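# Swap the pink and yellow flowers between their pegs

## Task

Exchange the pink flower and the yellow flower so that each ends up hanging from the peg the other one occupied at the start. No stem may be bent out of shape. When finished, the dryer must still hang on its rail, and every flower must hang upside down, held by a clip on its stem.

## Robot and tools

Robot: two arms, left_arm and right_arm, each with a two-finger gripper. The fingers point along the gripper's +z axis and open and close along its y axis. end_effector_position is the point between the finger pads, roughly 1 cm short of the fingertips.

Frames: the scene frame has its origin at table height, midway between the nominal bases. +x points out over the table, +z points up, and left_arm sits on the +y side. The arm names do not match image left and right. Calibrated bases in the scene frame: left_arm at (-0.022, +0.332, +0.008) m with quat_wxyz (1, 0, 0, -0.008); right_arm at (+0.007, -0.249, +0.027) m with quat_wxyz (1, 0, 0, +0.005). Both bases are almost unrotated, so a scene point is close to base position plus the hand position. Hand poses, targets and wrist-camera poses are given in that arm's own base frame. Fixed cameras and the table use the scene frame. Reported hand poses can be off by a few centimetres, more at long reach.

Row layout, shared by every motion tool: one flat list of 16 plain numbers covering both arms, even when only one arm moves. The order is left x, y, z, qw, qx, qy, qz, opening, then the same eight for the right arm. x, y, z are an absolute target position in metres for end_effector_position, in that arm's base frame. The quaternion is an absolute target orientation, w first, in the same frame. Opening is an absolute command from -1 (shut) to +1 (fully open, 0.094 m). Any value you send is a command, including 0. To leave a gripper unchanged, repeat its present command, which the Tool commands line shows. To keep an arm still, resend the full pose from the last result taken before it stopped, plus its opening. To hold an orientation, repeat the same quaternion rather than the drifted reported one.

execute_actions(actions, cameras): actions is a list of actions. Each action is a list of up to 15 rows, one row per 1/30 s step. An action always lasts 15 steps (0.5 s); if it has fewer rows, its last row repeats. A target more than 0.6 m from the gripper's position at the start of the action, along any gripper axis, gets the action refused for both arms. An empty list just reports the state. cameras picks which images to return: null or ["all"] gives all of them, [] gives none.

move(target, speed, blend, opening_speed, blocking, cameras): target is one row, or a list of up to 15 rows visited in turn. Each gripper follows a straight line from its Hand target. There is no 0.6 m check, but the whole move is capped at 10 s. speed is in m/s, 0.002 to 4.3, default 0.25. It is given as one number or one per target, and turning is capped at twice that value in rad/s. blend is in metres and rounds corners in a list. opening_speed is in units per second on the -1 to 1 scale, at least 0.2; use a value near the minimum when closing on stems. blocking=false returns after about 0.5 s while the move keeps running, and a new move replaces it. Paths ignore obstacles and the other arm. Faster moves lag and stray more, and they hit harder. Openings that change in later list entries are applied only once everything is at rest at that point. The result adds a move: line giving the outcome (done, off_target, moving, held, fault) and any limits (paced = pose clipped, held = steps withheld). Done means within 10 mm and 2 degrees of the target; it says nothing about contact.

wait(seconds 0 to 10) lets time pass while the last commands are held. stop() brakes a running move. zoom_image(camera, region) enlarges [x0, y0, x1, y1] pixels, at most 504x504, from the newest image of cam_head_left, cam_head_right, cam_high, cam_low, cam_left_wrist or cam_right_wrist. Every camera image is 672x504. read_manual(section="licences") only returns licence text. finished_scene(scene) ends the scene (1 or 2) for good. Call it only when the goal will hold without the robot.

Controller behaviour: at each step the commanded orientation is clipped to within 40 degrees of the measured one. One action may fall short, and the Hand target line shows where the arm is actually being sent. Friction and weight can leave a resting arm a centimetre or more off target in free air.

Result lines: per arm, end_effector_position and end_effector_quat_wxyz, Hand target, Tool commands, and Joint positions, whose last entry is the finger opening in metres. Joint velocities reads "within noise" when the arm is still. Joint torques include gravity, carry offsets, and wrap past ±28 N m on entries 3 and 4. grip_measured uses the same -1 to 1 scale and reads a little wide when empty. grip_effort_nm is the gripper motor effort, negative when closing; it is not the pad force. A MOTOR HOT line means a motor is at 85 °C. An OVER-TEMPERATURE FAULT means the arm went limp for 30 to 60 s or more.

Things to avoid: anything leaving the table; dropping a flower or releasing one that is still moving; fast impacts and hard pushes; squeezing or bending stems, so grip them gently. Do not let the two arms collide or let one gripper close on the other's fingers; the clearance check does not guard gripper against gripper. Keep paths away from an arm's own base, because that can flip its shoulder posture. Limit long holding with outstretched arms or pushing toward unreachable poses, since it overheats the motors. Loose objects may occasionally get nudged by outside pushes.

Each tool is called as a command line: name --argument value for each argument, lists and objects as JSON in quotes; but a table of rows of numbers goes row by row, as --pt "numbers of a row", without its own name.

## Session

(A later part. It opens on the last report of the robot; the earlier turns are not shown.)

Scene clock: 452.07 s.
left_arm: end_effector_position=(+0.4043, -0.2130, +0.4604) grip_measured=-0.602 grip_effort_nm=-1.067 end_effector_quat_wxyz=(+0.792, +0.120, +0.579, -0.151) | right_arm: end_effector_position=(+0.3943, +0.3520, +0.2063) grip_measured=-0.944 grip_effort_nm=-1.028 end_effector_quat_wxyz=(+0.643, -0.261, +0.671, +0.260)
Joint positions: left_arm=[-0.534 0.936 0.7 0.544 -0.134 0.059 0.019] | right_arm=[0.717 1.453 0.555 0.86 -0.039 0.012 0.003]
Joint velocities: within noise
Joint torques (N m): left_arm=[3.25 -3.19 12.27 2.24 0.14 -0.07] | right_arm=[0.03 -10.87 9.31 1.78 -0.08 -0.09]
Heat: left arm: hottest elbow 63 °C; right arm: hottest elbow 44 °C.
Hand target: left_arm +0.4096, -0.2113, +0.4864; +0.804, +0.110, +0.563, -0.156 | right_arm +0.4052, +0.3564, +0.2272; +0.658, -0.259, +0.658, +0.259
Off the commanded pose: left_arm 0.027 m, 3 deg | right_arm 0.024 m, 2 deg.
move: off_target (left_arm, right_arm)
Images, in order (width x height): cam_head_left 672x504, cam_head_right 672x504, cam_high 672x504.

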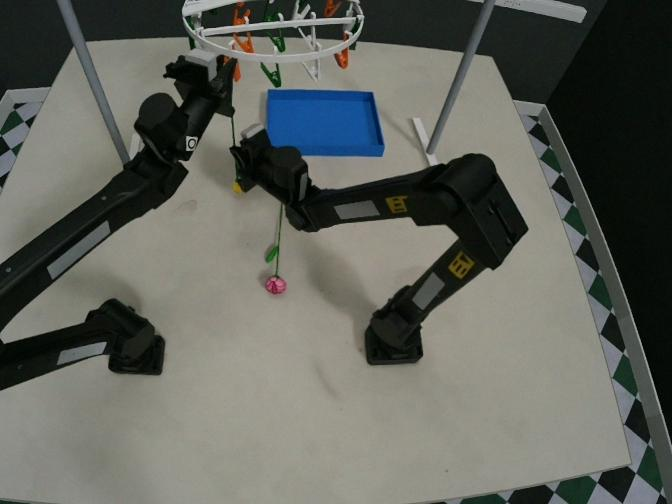

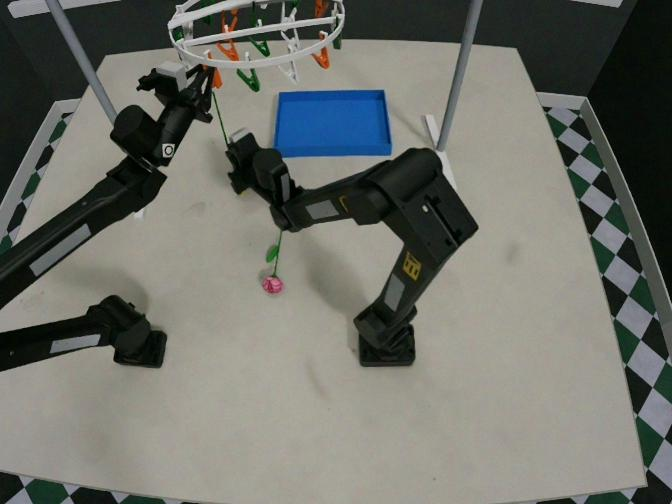

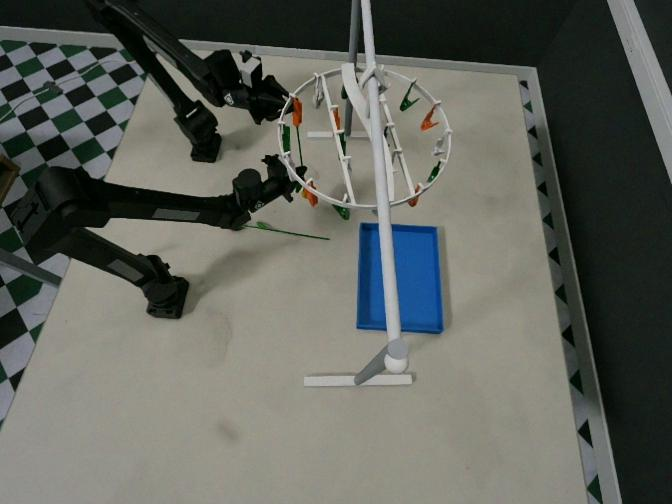

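move --target '[0.411,-0.212,0.487,0.804,0.1095,0.563,-0.156,-0.75,0.411,0.350,0.228,0.658,-0.259,0.658,0.259,-0.97]' --speed 0.03 --cameras '["cam_head_left","cam_head_right","cam_high"]'

zoom_image --camera "cam_head_right" --region '[205, 70, 235, 110]'

zoom_image --camera "cam_high" --region '[280, 105, 310, 145]'

zoom_image --camera "cam_head_left" --region '[220, 65, 250, 105]'

Scene clock: 456.40 s.
left_arm: end_effector_position=(+0.4043, -0.2130, +0.4604) grip_measured=-0.602 grip_effort_nm=-1.067 end_effector_quat_wxyz=(+0.792, +0.120, +0.579, -0.151) | right_arm: end_effector_position=(+0.3990, +0.3461, +0.2071) grip_measured=-0.944 grip_effort_nm=-1.033 end_effector_quat_wxyz=(+0.642, -0.261, +0.671, +0.261)
Joint positions: left_arm=[-0.534 0.936 0.7 0.544 -0.134 0.059 0.019] | right_arm=[0.695 1.45 0.555 0.856 -0.062 0.012 0.003]
Joint velocities: within noise
Joint torques (N m): left_arm=[3.31 -3.19 12.26 2.25 0.14 -0.07] | right_arm=[-0.21 -11.05 9.32 1.74 -0.09 -0.09]
Heat: left arm: hottest elbow 63 °C; right arm: hottest elbow 44 °C.
Hand target: left_arm +0.4096, -0.2113, +0.4865; +0.804, +0.110, +0.563, -0.156 | right_arm +0.4103, +0.3493, +0.2282; +0.658, -0.259, +0.658, +0.259
Off the commanded pose: left_arm 0.027 m, 3 deg | right_arm 0.024 m, 2 deg.
move: off_target (left_arm, right_arm)
Images, in order (width x height): cam_head_left 672x504, cam_head_right 672x504, cam_high 672x504.

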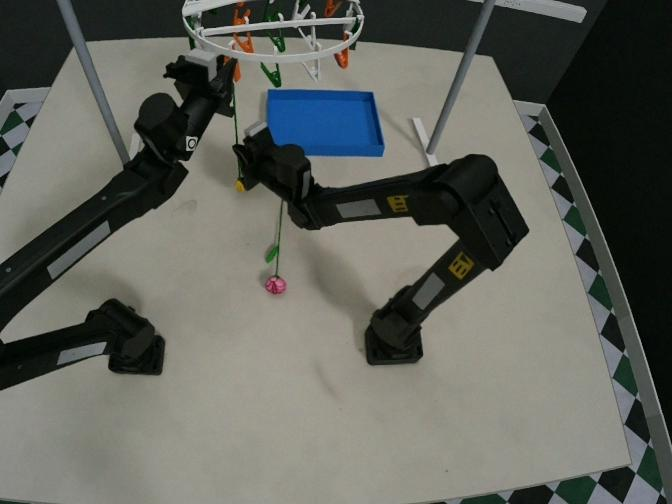

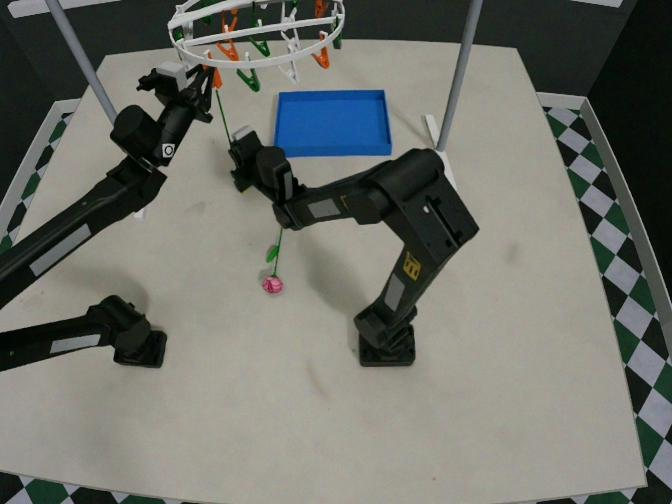

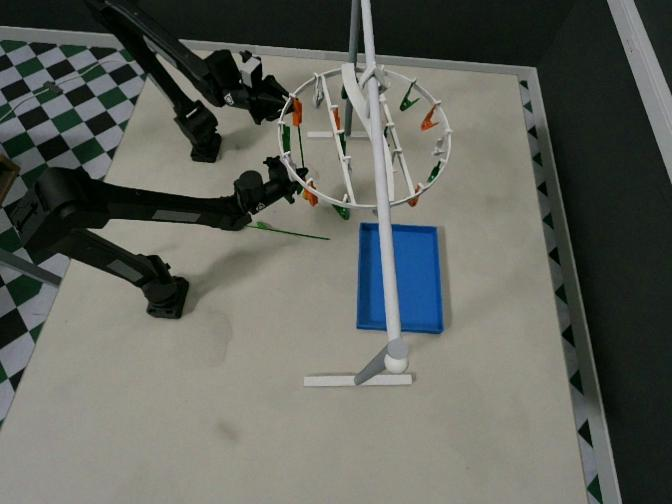

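Scaled by 12.600 from the camera's 672x504 image, which has a finer 960x720 frame.

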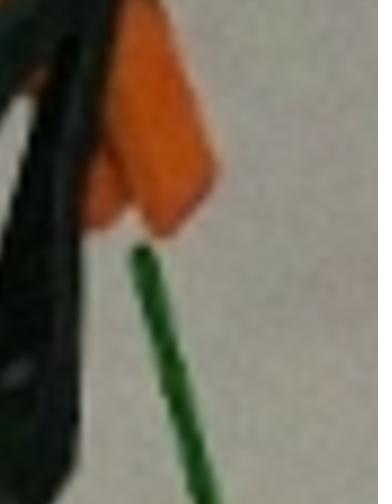

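Scaled by 12.600 from the camera's 672x504 image, which has a finer 960x720 frame.

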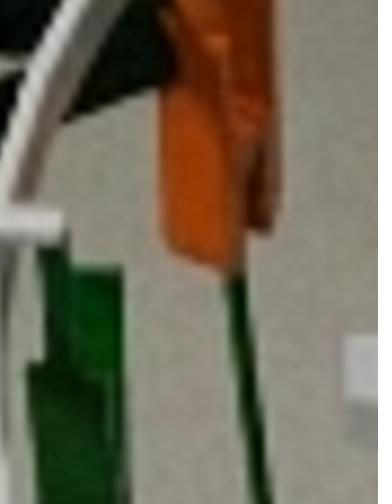

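Scaled by 12.600 from the camera's 672x504 image, which has a finer 960x720 frame.

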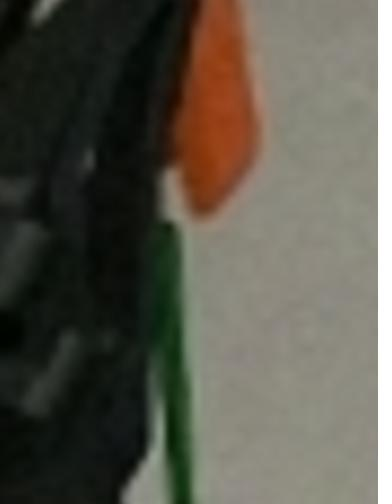

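move --target '[0.411,-0.212,0.487,0.804,0.1095,0.563,-0.156,-0.75,0.411,0.349,0.2365,0.658,-0.259,0.658,0.259,-0.97]' --speed 0.03 --cameras '["cam_head_left","cam_head_right","cam_high"]'

zoom_image --camera "cam_head_right" --region '[205, 70, 235, 110]'

zoom_image --camera "cam_high" --region '[280, 105, 310, 145]'

zoom_image --camera "cam_head_left" --region '[220, 65, 250, 105]'

Scene clock: 461.03 s.
left_arm: end_effector_position=(+0.4043, -0.2130, +0.4604) grip_measured=-0.602 grip_effort_nm=-1.067 end_effector_quat_wxyz=(+0.792, +0.120, +0.579, -0.151) | right_arm: end_effector_position=(+0.3974, +0.3442, +0.2128) grip_measured=-0.944 grip_effort_nm=-1.033 end_effector_quat_wxyz=(+0.641, -0.262, +0.673, +0.261)
Joint positions: left_arm=[-0.534 0.936 0.7 0.544 -0.134 0.059 0.019] | right_arm=[0.694 1.423 0.555 0.825 -0.064 0.012 0.003]
Joint velocities: within noise
Joint torques (N m): left_arm=[3.25 -3.19 12.25 2.24 0.13 -0.07] | right_arm=[-0.09 -10.64 9.88 1.77 -0.08 -0.1]
Heat: left arm: hottest elbow 63 °C; right arm: hottest elbow 44 °C.
Hand target: left_arm +0.4096, -0.2113, +0.4865; +0.804, +0.110, +0.563, -0.156 | right_arm +0.4099, +0.3482, +0.2368; +0.658, -0.259, +0.658, +0.259
Off the commanded pose: left_arm 0.027 m, 3 deg | right_arm 0.028 m, 3 deg.
move: off_target (left_arm, right_arm)
Images, in order (width x height): cam_head_left 672x504, cam_head_right 672x504, cam_high 672x504.

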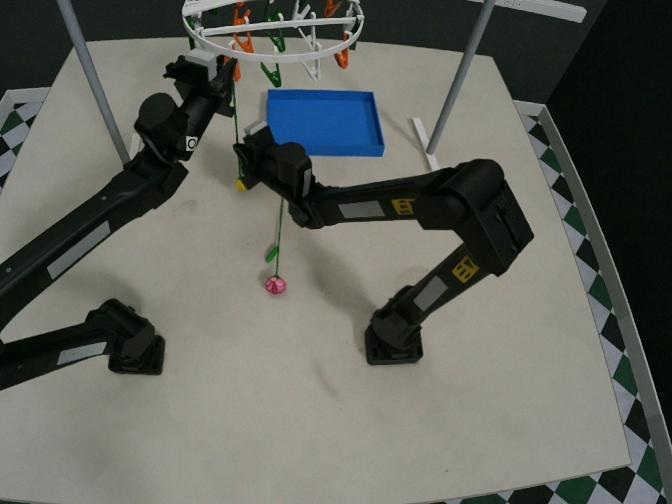

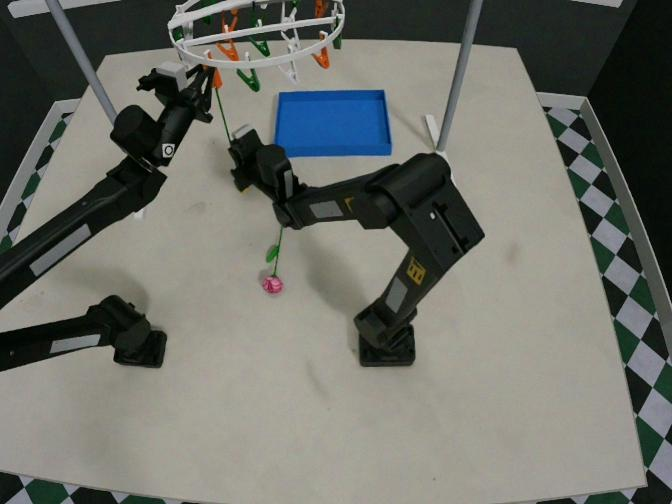

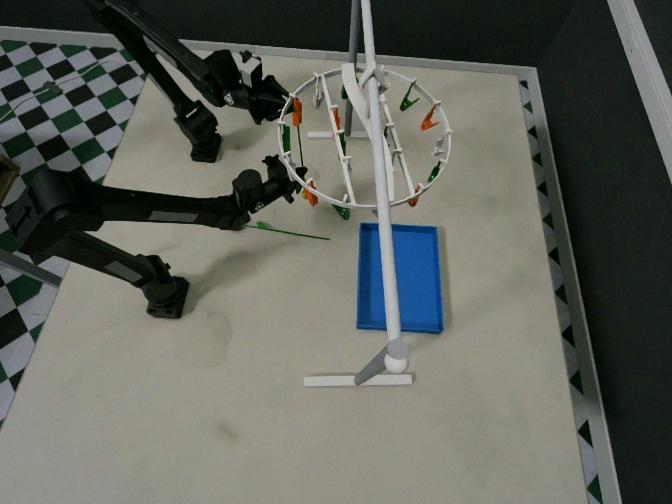

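Scaled by 12.600 from the camera's 672x504 image, which has a finer 960x720 frame.

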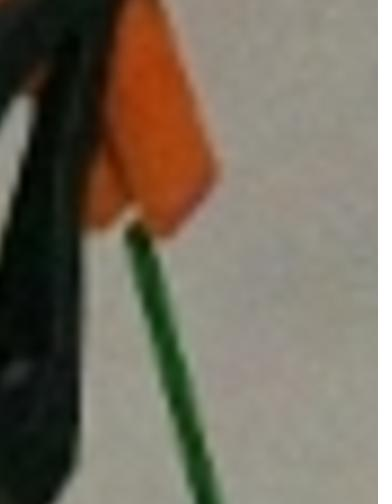

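Scaled by 12.600 from the camera's 672x504 image, which has a finer 960x720 frame.

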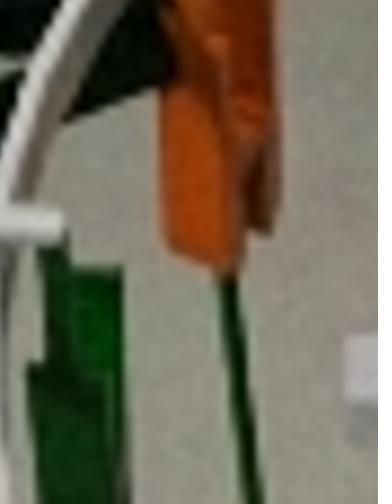

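Scaled by 12.600 from the camera's 672x504 image, which has a finer 960x720 frame.

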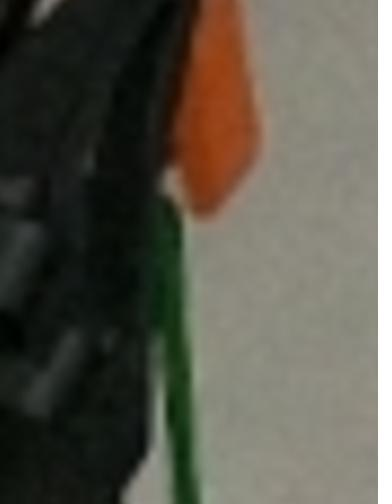

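move --target '[0.411,-0.212,0.487,0.804,0.1095,0.563,-0.156,-0.75,0.4115,0.348,0.243,0.658,-0.259,0.658,0.259,-0.97]' --speed 0.03 --cameras '["cam_head_left","cam_head_right","cam_high"]'

zoom_image --camera "cam_head_right" --region '[205, 70, 235, 110]'

zoom_image --camera "cam_high" --region '[280, 105, 310, 145]'

zoom_image --camera "cam_head_left" --region '[220, 65, 250, 105]'

Scene clock: 464.97 s.
left_arm: end_effector_position=(+0.4043, -0.2130, +0.4604) grip_measured=-0.602 grip_effort_nm=-1.062 end_effector_quat_wxyz=(+0.792, +0.120, +0.579, -0.151) | right_arm: end_effector_position=(+0.3966, +0.3424, +0.2162) grip_measured=-0.944 grip_effort_nm=-1.033 end_effector_quat_wxyz=(+0.639, -0.263, +0.675, +0.260)
Joint positions: left_arm=[-0.534 0.936 0.7 0.544 -0.134 0.059 0.019] | right_arm=[0.691 1.405 0.555 0.801 -0.067 0.012 0.003]
Joint velocities: within noise
Joint torques (N m): left_arm=[3.31 -3.19 12.26 2.24 0.14 -0.06] | right_arm=[-0.21 -10.46 10.39 1.76 -0.08 -0.09]
Heat: left arm: hottest elbow 63 °C; right arm: hottest elbow 45 °C.
Hand target: left_arm +0.4096, -0.2113, +0.4865; +0.804, +0.110, +0.563, -0.156 | right_arm +0.4102, +0.3470, +0.2433; +0.658, -0.259, +0.658, +0.259
Off the commanded pose: left_arm 0.027 m, 3 deg | right_arm 0.031 m, 3 deg.
move: off_target (left_arm, right_arm)
Images, in order (width x height): cam_head_left 672x504, cam_head_right 672x504, cam_high 672x504.

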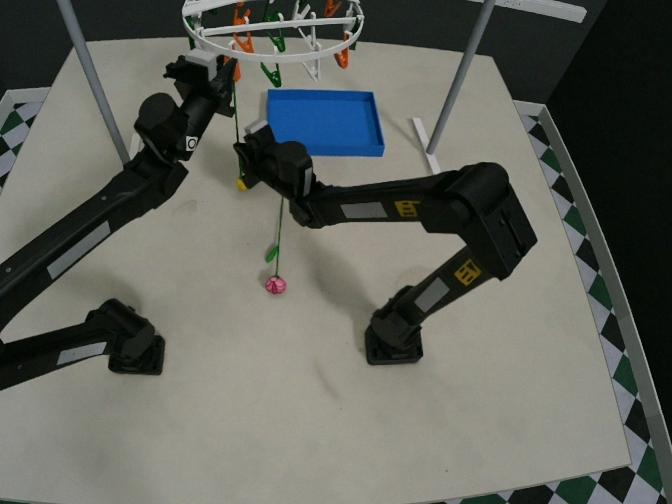

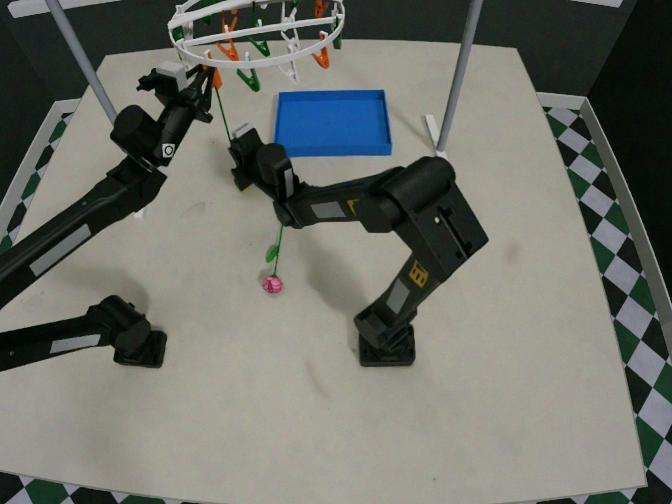

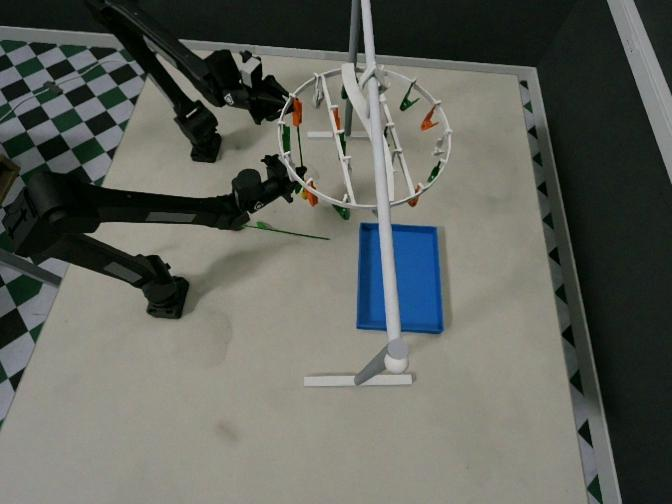

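Scaled by 12.600 from the camera's 672x504 image, which has a finer 960x720 frame.

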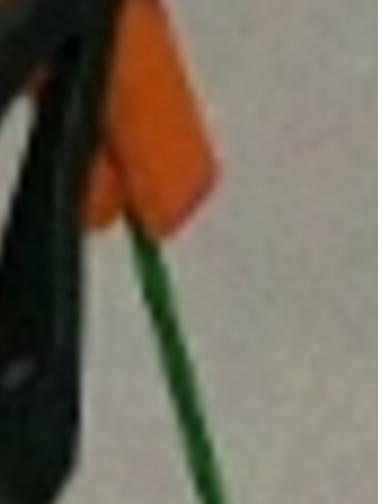

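Scaled by 12.600 from the camera's 672x504 image, which has a finer 960x720 frame.

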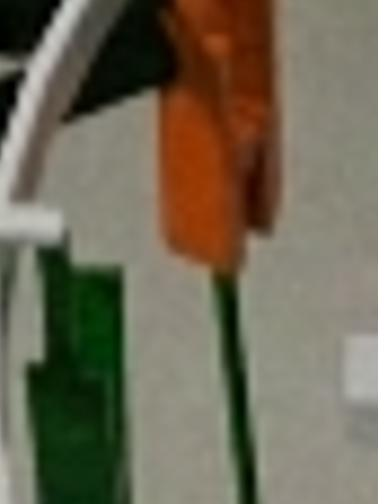

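Scaled by 12.600 from the camera's 672x504 image, which has a finer 960x720 frame.

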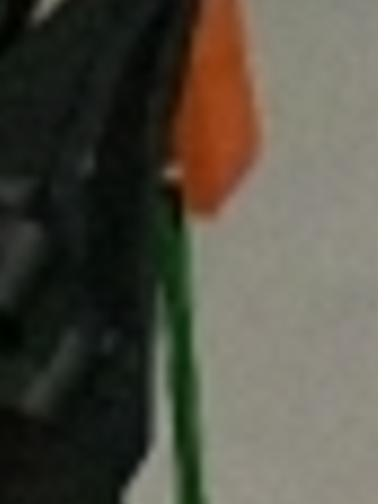

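move --target '[0.411,-0.212,0.487,0.804,0.1095,0.563,-0.156,-0.75,0.4135,0.3495,0.255,0.658,-0.259,0.658,0.259,-0.97]' --speed 0.03 --cameras '["cam_head_left","cam_head_right","cam_high","cam_left_wrist"]'

zoom_image --camera "cam_head_right" --region '[205, 70, 235, 110]'

zoom_image --camera "cam_high" --region '[280, 105, 310, 145]'

zoom_image --camera "cam_head_left" --region '[220, 65, 250, 105]'

Scene clock: 469.93 s.
left_arm: end_effector_position=(+0.4044, -0.2130, +0.4602) grip_measured=-0.602 grip_effort_nm=-1.062 end_effector_quat_wxyz=(+0.792, +0.120, +0.579, -0.151) | right_arm: end_effector_position=(+0.3991, +0.3443, +0.2286) grip_measured=-0.944 grip_effort_nm=-1.033 end_effector_quat_wxyz=(+0.639, -0.262, +0.674, +0.260)
Joint positions: left_arm=[-0.534 0.936 0.7 0.544 -0.134 0.059 0.019] | right_arm=[0.691 1.379 0.576 0.757 -0.067 0.012 0.003]
Joint velocities: within noise
Joint torques (N m): left_arm=[3.25 -3.25 12.26 2.24 0.14 -0.07] | right_arm=[-0.32 -10.11 10.62 1.76 -0.09 -0.1]
Heat: left arm: hottest elbow 63 °C; right arm: hottest elbow 45 °C.
Hand target: left_arm +0.4097, -0.2113, +0.4863; +0.804, +0.110, +0.563, -0.156 | right_arm +0.4122, +0.3486, +0.2551; +0.658, -0.259, +0.658, +0.259
Off the commanded pose: left_arm 0.028 m, 3 deg | right_arm 0.030 m, 3 deg.
move: off_target (left_arm, right_arm)
camera_calibration:
cam_left_wrist: T_world_to_cam=[[-0.370183, -0.928558, -0.0272872, -0.0357038], [-0.109937, 0.0729578, -0.991257, 0.554838], [0.922431, -0.363946, -0.129091, -0.300691], [0, 0, 0, 1]] pos_world=[0.325147, -0.183068, 0.510197]
Images, in order (width x height): cam_head_left 672x504, cam_head_right 672x504, cam_high 672x504, cam_left_wrist 672x504.

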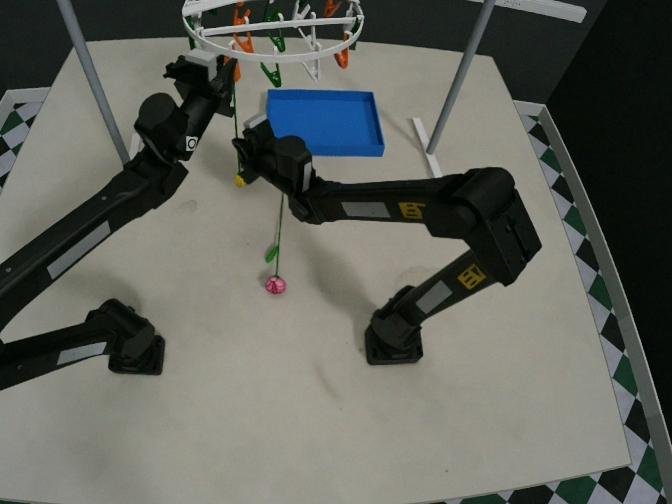

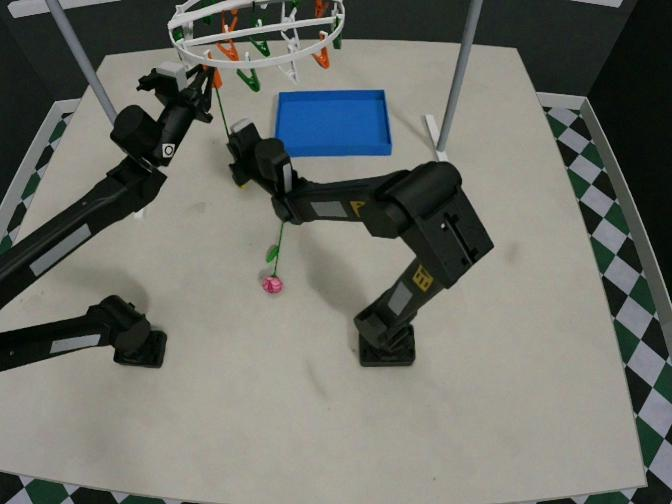

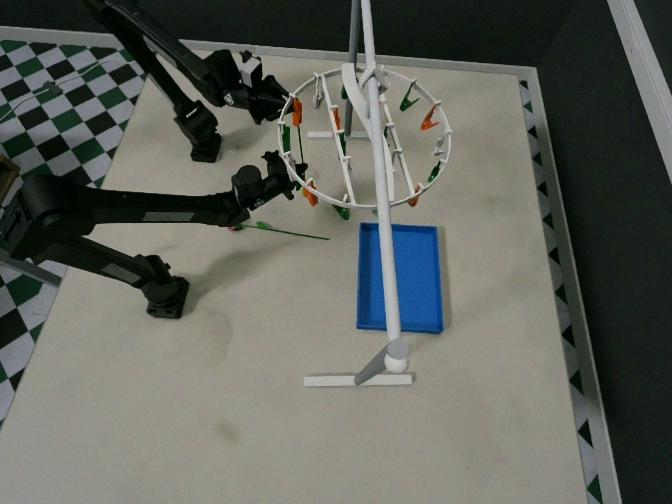

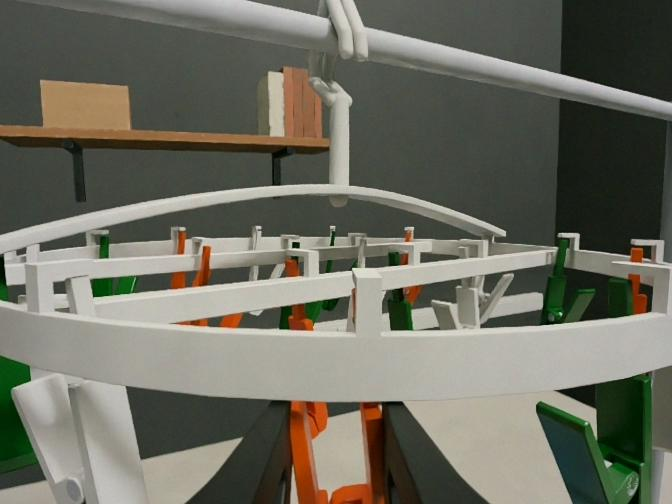

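Scaled by 12.600 from the camera's 672x504 image, which has a finer 960x720 frame.

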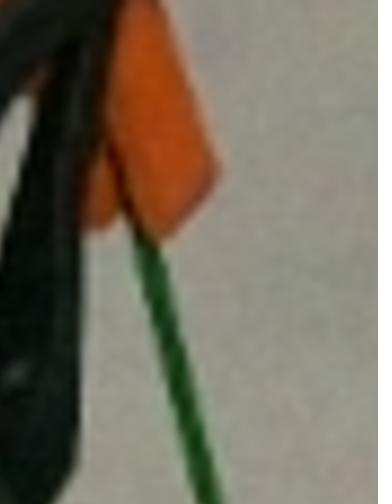

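Scaled by 12.600 from the camera's 672x504 image, which has a finer 960x720 frame.

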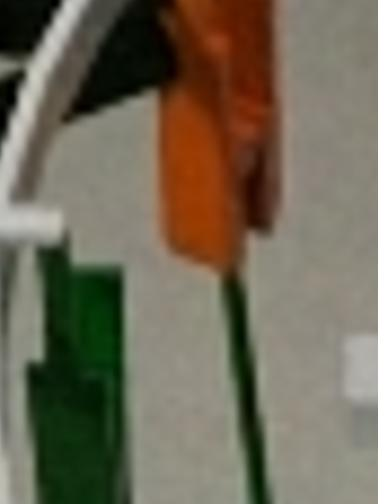

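Scaled by 12.600 from the camera's 672x504 image, which has a finer 960x720 frame.

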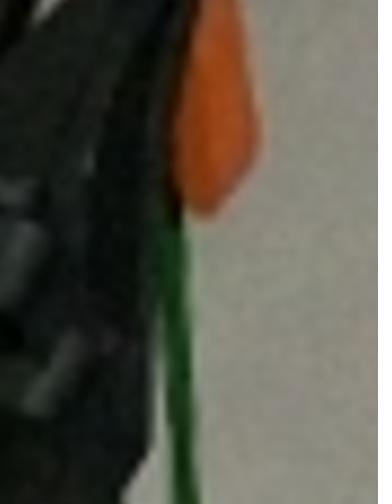

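move --target '[0.411,-0.212,0.487,0.804,0.1095,0.563,-0.156,-0.2,0.4135,0.3495,0.255,0.658,-0.259,0.658,0.259,-0.97]' --opening_speed 0.3 --cameras '["cam_left_wrist","cam_head_right","cam_head_left"]'

move --target '[0.30,-0.16,0.43,0.804,0.1095,0.563,-0.156,-0.1,0.4135,0.3495,0.255,0.658,-0.259,0.658,0.259,-0.97]' --speed 0.08 --cameras '["cam_left_wrist","cam_head_right","cam_head_left"]'

zoom_image --camera "cam_left_wrist" --region '[240, 130, 540, 430]'

Scene clock: 475.50 s.
left_arm: end_effector_position=(+0.4046, -0.2132, +0.4599) grip_measured=-0.202 grip_effort_nm=0.046 end_effector_quat_wxyz=(+0.792, +0.121, +0.579, -0.151) | right_arm: end_effector_position=(+0.3991, +0.3441, +0.2287) grip_measured=-0.944 grip_effort_nm=-1.033 end_effector_quat_wxyz=(+0.639, -0.262, +0.674, +0.260)
Joint positions: left_arm=[-0.534 0.937 0.7 0.544 -0.134 0.059 0.037] | right_arm=[0.69 1.378 0.576 0.756 -0.067 0.012 0.003]
Joint velocities: within noise
Joint torques (N m): left_arm=[3.25 -3.31 12.26 2.25 0.14 -0.06] | right_arm=[-0.26 -10.17 10.62 1.8 -0.07 -0.08]
Heat: left arm: hottest elbow 63 °C; right arm: hottest elbow 45 °C.
Hand target: left_arm +0.4096, -0.2113, +0.4864; +0.804, +0.110, +0.563, -0.156 | right_arm +0.4122, +0.3484, +0.2552; +0.658, -0.259, +0.658, +0.259
Off the commanded pose: left_arm 0.028 m, 3 deg | right_arm 0.030 m, 3 deg.
move: off_target (left_arm, right_arm)
camera_calibration:
cam_left_wrist: T_world_to_cam=[[-0.370554, -0.928403, -0.0275226, -0.0354208], [-0.11047, 0.0734751, -0.99116, 0.5549], [0.922218, -0.364238, -0.129787, -0.300658], [0, 0, 0, 1]] pos_world=[0.325446, -0.183167, 0.509998]
Images, in order (width x height): cam_head_left 672x504, cam_head_right 672x504, cam_left_wrist 672x504.

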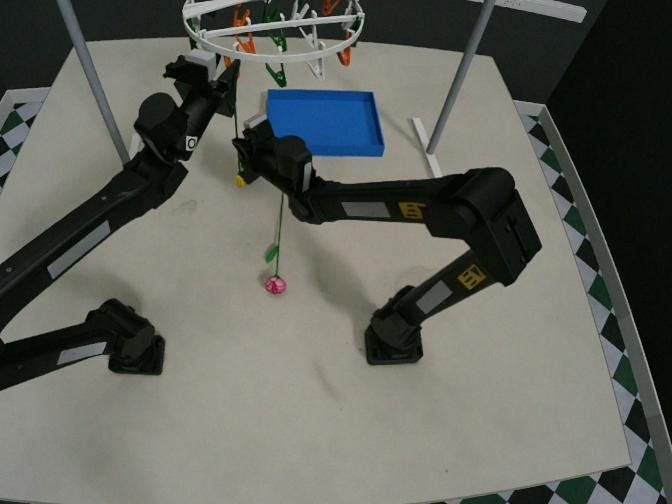

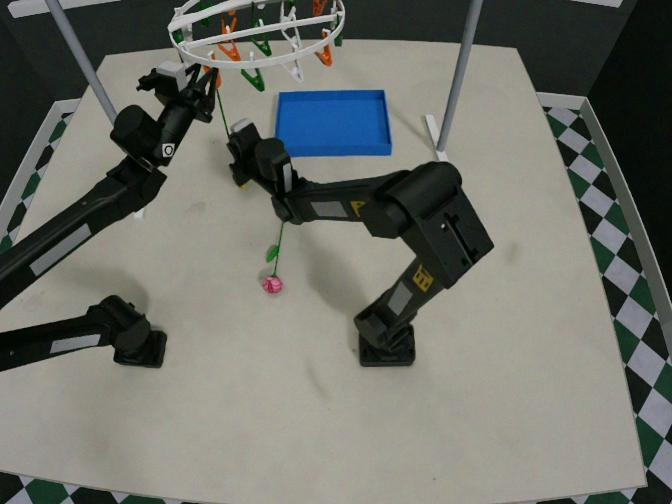

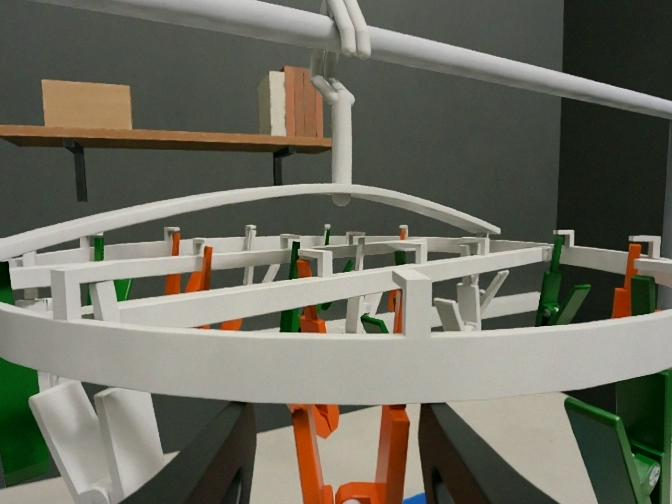

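Scene clock: 477.80 s.
left_arm: end_effector_position=(+0.3030, -0.1583, +0.4287) grip_measured=-0.102 grip_effort_nm=0.056 end_effector_quat_wxyz=(+0.804, +0.105, +0.564, -0.156) | right_arm: end_effector_position=(+0.3989, +0.3439, +0.2316) grip_measured=-0.944 grip_effort_nm=-1.033 end_effector_quat_wxyz=(+0.641, -0.262, +0.672, +0.261)
Joint positions: left_arm=[-0.572 0.542 0.438 0.46 -0.183 0.06 0.042] | right_arm=[0.69 1.373 0.576 0.756 -0.067 0.012 0.003]
Joint velocities: within noise
Joint torques (N m): left_arm=[1.79 -0.56 9.07 1.51 -0.01 0.16] | right_arm=[-0.21 -9.64 10.63 1.77 -0.08 -0.09]
Heat: left arm: hottest elbow 62 °C; right arm: hottest elbow 45 °C.
Hand target: left_arm +0.3000, -0.1600, +0.4300; +0.804, +0.110, +0.563, -0.156 | right_arm +0.4124, +0.3485, +0.2552; +0.658, -0.259, +0.658, +0.259
Off the commanded pose: left_arm 0.004 m, 1 deg | right_arm 0.028 m, 3 deg.
move: off_target (right_arm)
camera_calibration:
cam_left_wrist: T_world_to_cam=[[-0.361222, -0.932472, -0.00379845, -0.0366726], [-0.0781533, 0.0343337, -0.99635, 0.494912], [0.929199, -0.359606, -0.0852778, -0.211405], [0, 0, 0, 1]] pos_world=[0.221869, -0.127211, 0.474938]
Images, in order (width x height): cam_head_left 672x504, cam_head_right 672x504, cam_left_wrist 672x504.

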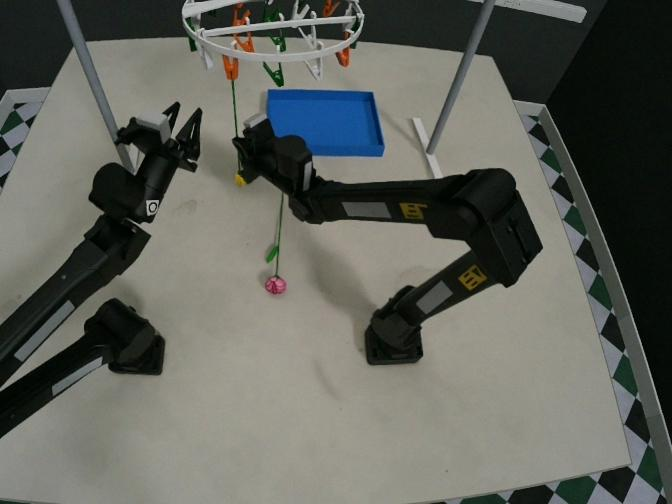

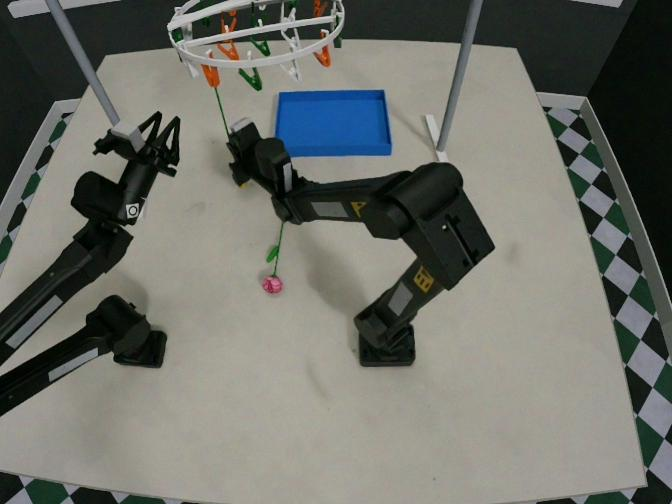

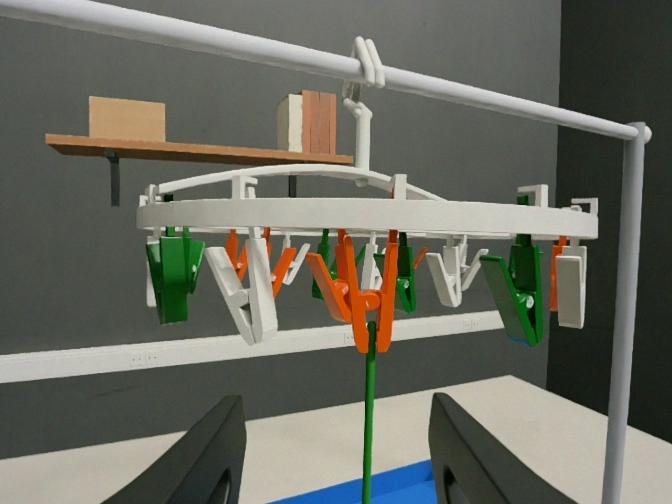

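Scaled by 1.680 from the camera's 672x504 image, which has a finer 960x720 frame.

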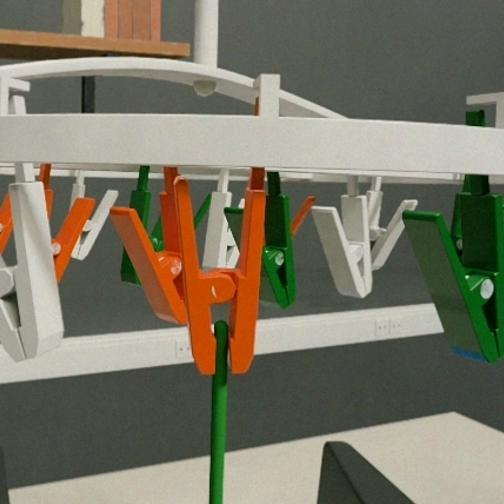

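move --pt "0.30 -0.16 0.43 0.804 0.1095 0.563 -0.156 -0.1 0.4125 0.3485 0.252 0.658 -0.259 0.658 0.259 -0.4" --pt "0.30 -0.16 0.43 0.804 0.1095 0.563 -0.156 -0.1 0.325 0.266 0.245 0.658 -0.259 0.658 0.259 -0.4" --pt "0.30 -0.16 0.43 0.804 0.1095 0.563 -0.156 -0.1 0.26 0.08 0.33 0.71 -0.23 0.60 0.27 -0.1" --speed 0.09 --opening_speed 0.4 --cameras '["cam_left_wrist","cam_right_wrist"]'

move --pt "0.28 -0.25 0.30 0.35 0.0 0.93 0.0 -0.3 0.26 0.08 0.33 0.71 -0.23 0.60 0.27 -0.1" --pt "0.33 -0.305 0.16 0 0 1 0 -0.3 0.26 0.08 0.33 0.71 -0.23 0.60 0.27 -0.1" --speed 0.15

Scene clock: 491.10 s.
left_arm: end_effector_position=(+0.3030, -0.1582, +0.4287) grip_measured=-0.102 grip_effort_nm=0.046 end_effector_quat_wxyz=(+0.804, +0.105, +0.564, -0.156) | right_arm: end_effector_position=(+0.2600, +0.0822, +0.3328) grip_measured=-0.102 grip_effort_nm=0.071 end_effector_quat_wxyz=(+0.714, -0.237, +0.602, +0.269)
Joint positions: left_arm=[-0.572 0.542 0.438 0.46 -0.184 0.06 0.042] | right_arm=[-0.228 0.334 0.243 0.374 -0.945 0.216 0.042]
Joint velocities: within noise
Joint torques (N m): left_arm=[1.9 -0.56 9.05 1.46 -0.01 0.16] | right_arm=[-0.21 4.54 8.57 2.19 0.07 0.2]
Heat: left arm: hottest elbow 62 °C; right arm: hottest elbow 44 °C.
Hand target: left_arm +0.3001, -0.1599, +0.4300; +0.804, +0.109, +0.563, -0.156 | right_arm +0.2600, +0.0800, +0.3300; +0.714, -0.231, +0.603, +0.271
Off the commanded pose: left_arm 0.004 m, 1 deg | right_arm 0.004 m, 1 deg.
move: done
camera_calibration:
cam_left_wrist: T_world_to_cam=[[-0.360919, -0.93259, -0.00369355, -0.0366757], [-0.0782965, 0.0342474, -0.996342, 0.494933], [0.929305, -0.35931, -0.0853791, -0.2114], [0, 0, 0, 1]] pos_world=[0.221969, -0.127111, 0.474938]
cam_right_wrist: T_world_to_cam=[[0.672573, -0.739617, 0.0247265, -0.123356], [-0.177343, -0.193526, -0.964934, 0.424342], [0.718467, 0.644604, -0.261327, -0.0659461], [0, 0, 0, 1]] pos_world=[0.2056, 0.0333941, 0.395279]
Images, in order (width x height): cam_left_wrist 672x504, cam_right_wrist 672x504.

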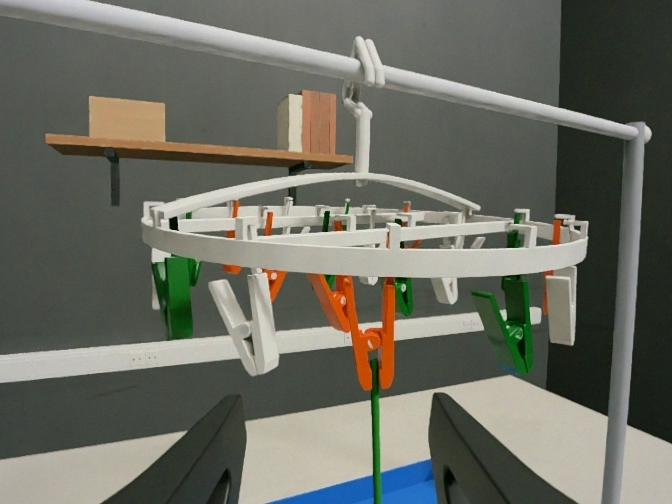

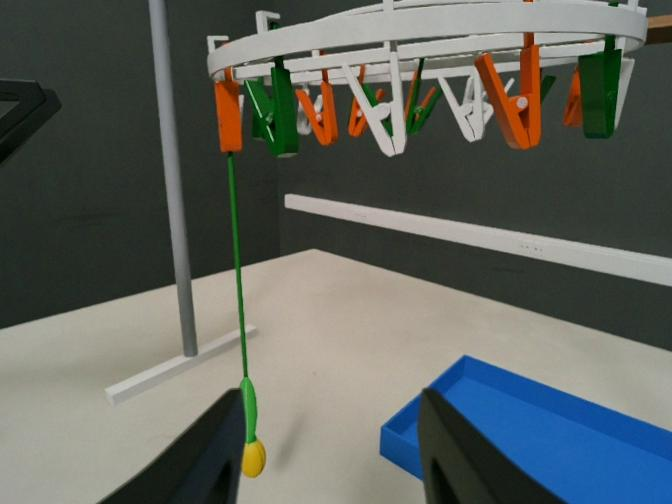

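Scene clock: 498.43 s.
left_arm: end_effector_position=(+0.3151, -0.2959, +0.1466) grip_measured=-0.298 grip_effort_nm=-0.115 end_effector_quat_wxyz=(-0.009, -0.001, +1.000, +0.011) | right_arm: end_effector_position=(+0.2600, +0.0822, +0.3328) grip_measured=-0.101 grip_effort_nm=0.071 end_effector_quat_wxyz=(+0.714, -0.237, +0.602, +0.269)
Joint positions: left_arm=[-0.754 1.535 1.219 -1.282 -0.003 -0.756 0.033] | right_arm=[-0.228 0.334 0.243 0.374 -0.945 0.216 0.042]
Joint velocities: within noise
Joint torques (N m): left_arm=[3.19 -9.88 11.06 -0.05 0.1 0.17] | right_arm=[-0.21 4.48 8.57 2.15 0.07 0.19]
Heat: left arm: hottest elbow 63 °C; right arm: hottest elbow 43 °C.
Hand target: left_arm +0.3294, -0.3045, +0.1601; +0.000, +0.000, +1.000, +0.000 | right_arm +0.2600, +0.0800, +0.3300; +0.714, -0.231, +0.603, +0.271
Off the commanded pose: left_arm 0.022 m, 2 deg | right_arm 0.004 m, 1 deg.
move: off_target (left_arm)
camera_calibration:
cam_left_wrist: T_world_to_cam=[[-0.0125348, -0.999563, -0.0267804, -0.288022], [-0.899185, -0.000447395, 0.437568, 0.257702], [-0.437389, 0.0295654, -0.898786, 0.368812], [0, 0, 0, 1]] pos_world=[0.389426, -0.298684, 0.211007]
cam_right_wrist: T_world_to_cam=[[0.672573, -0.739617, 0.0247265, -0.123356], [-0.177343, -0.193526, -0.964934, 0.424342], [0.718467, 0.644604, -0.261327, -0.0659461], [0, 0, 0, 1]] pos_world=[0.2056, 0.0333941, 0.395279]

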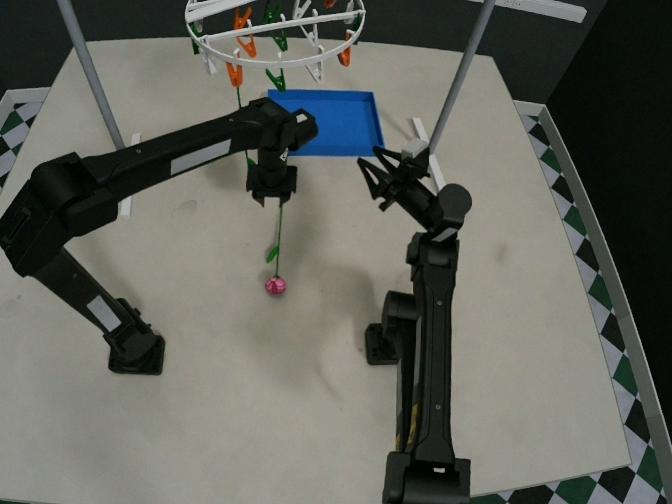

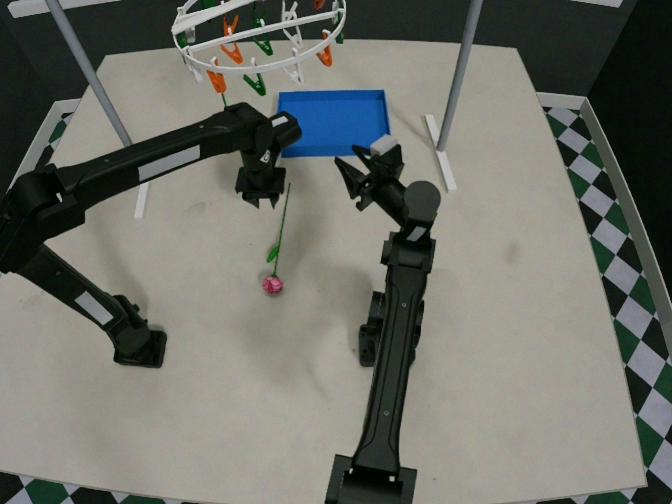

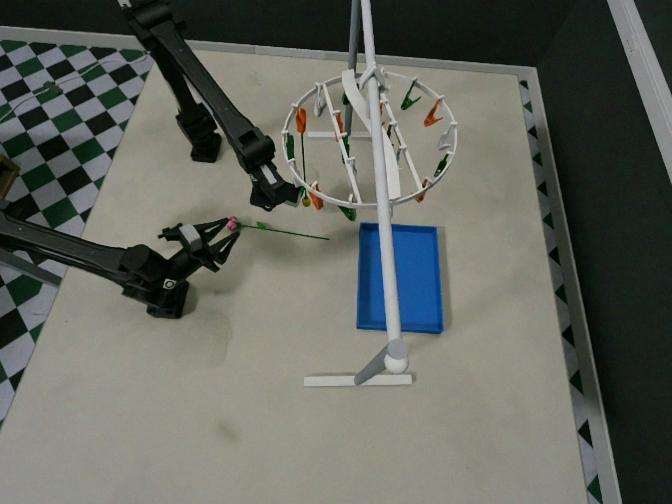

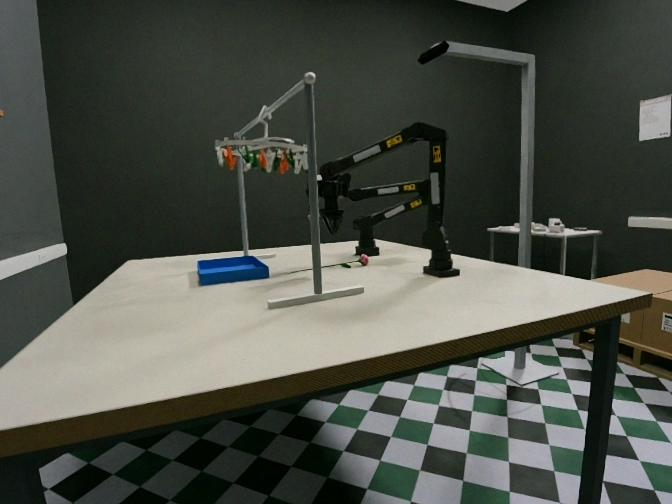

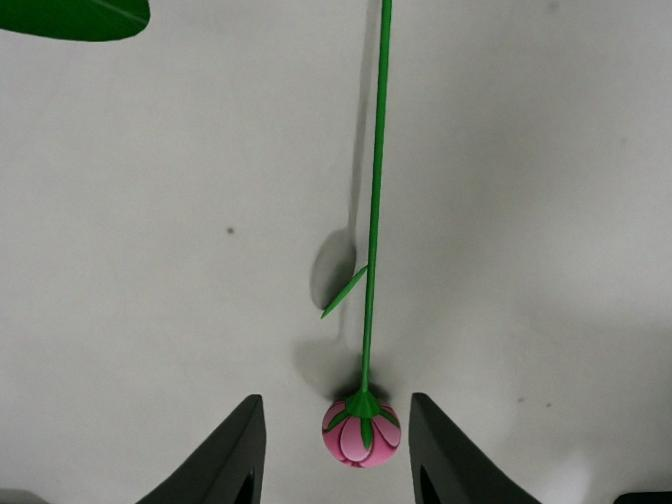

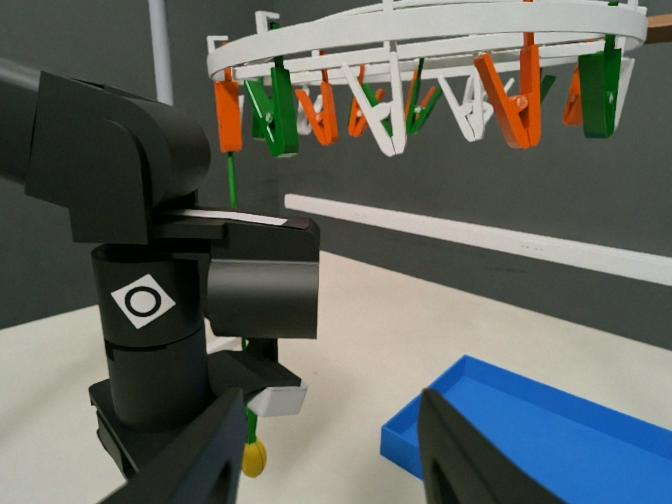

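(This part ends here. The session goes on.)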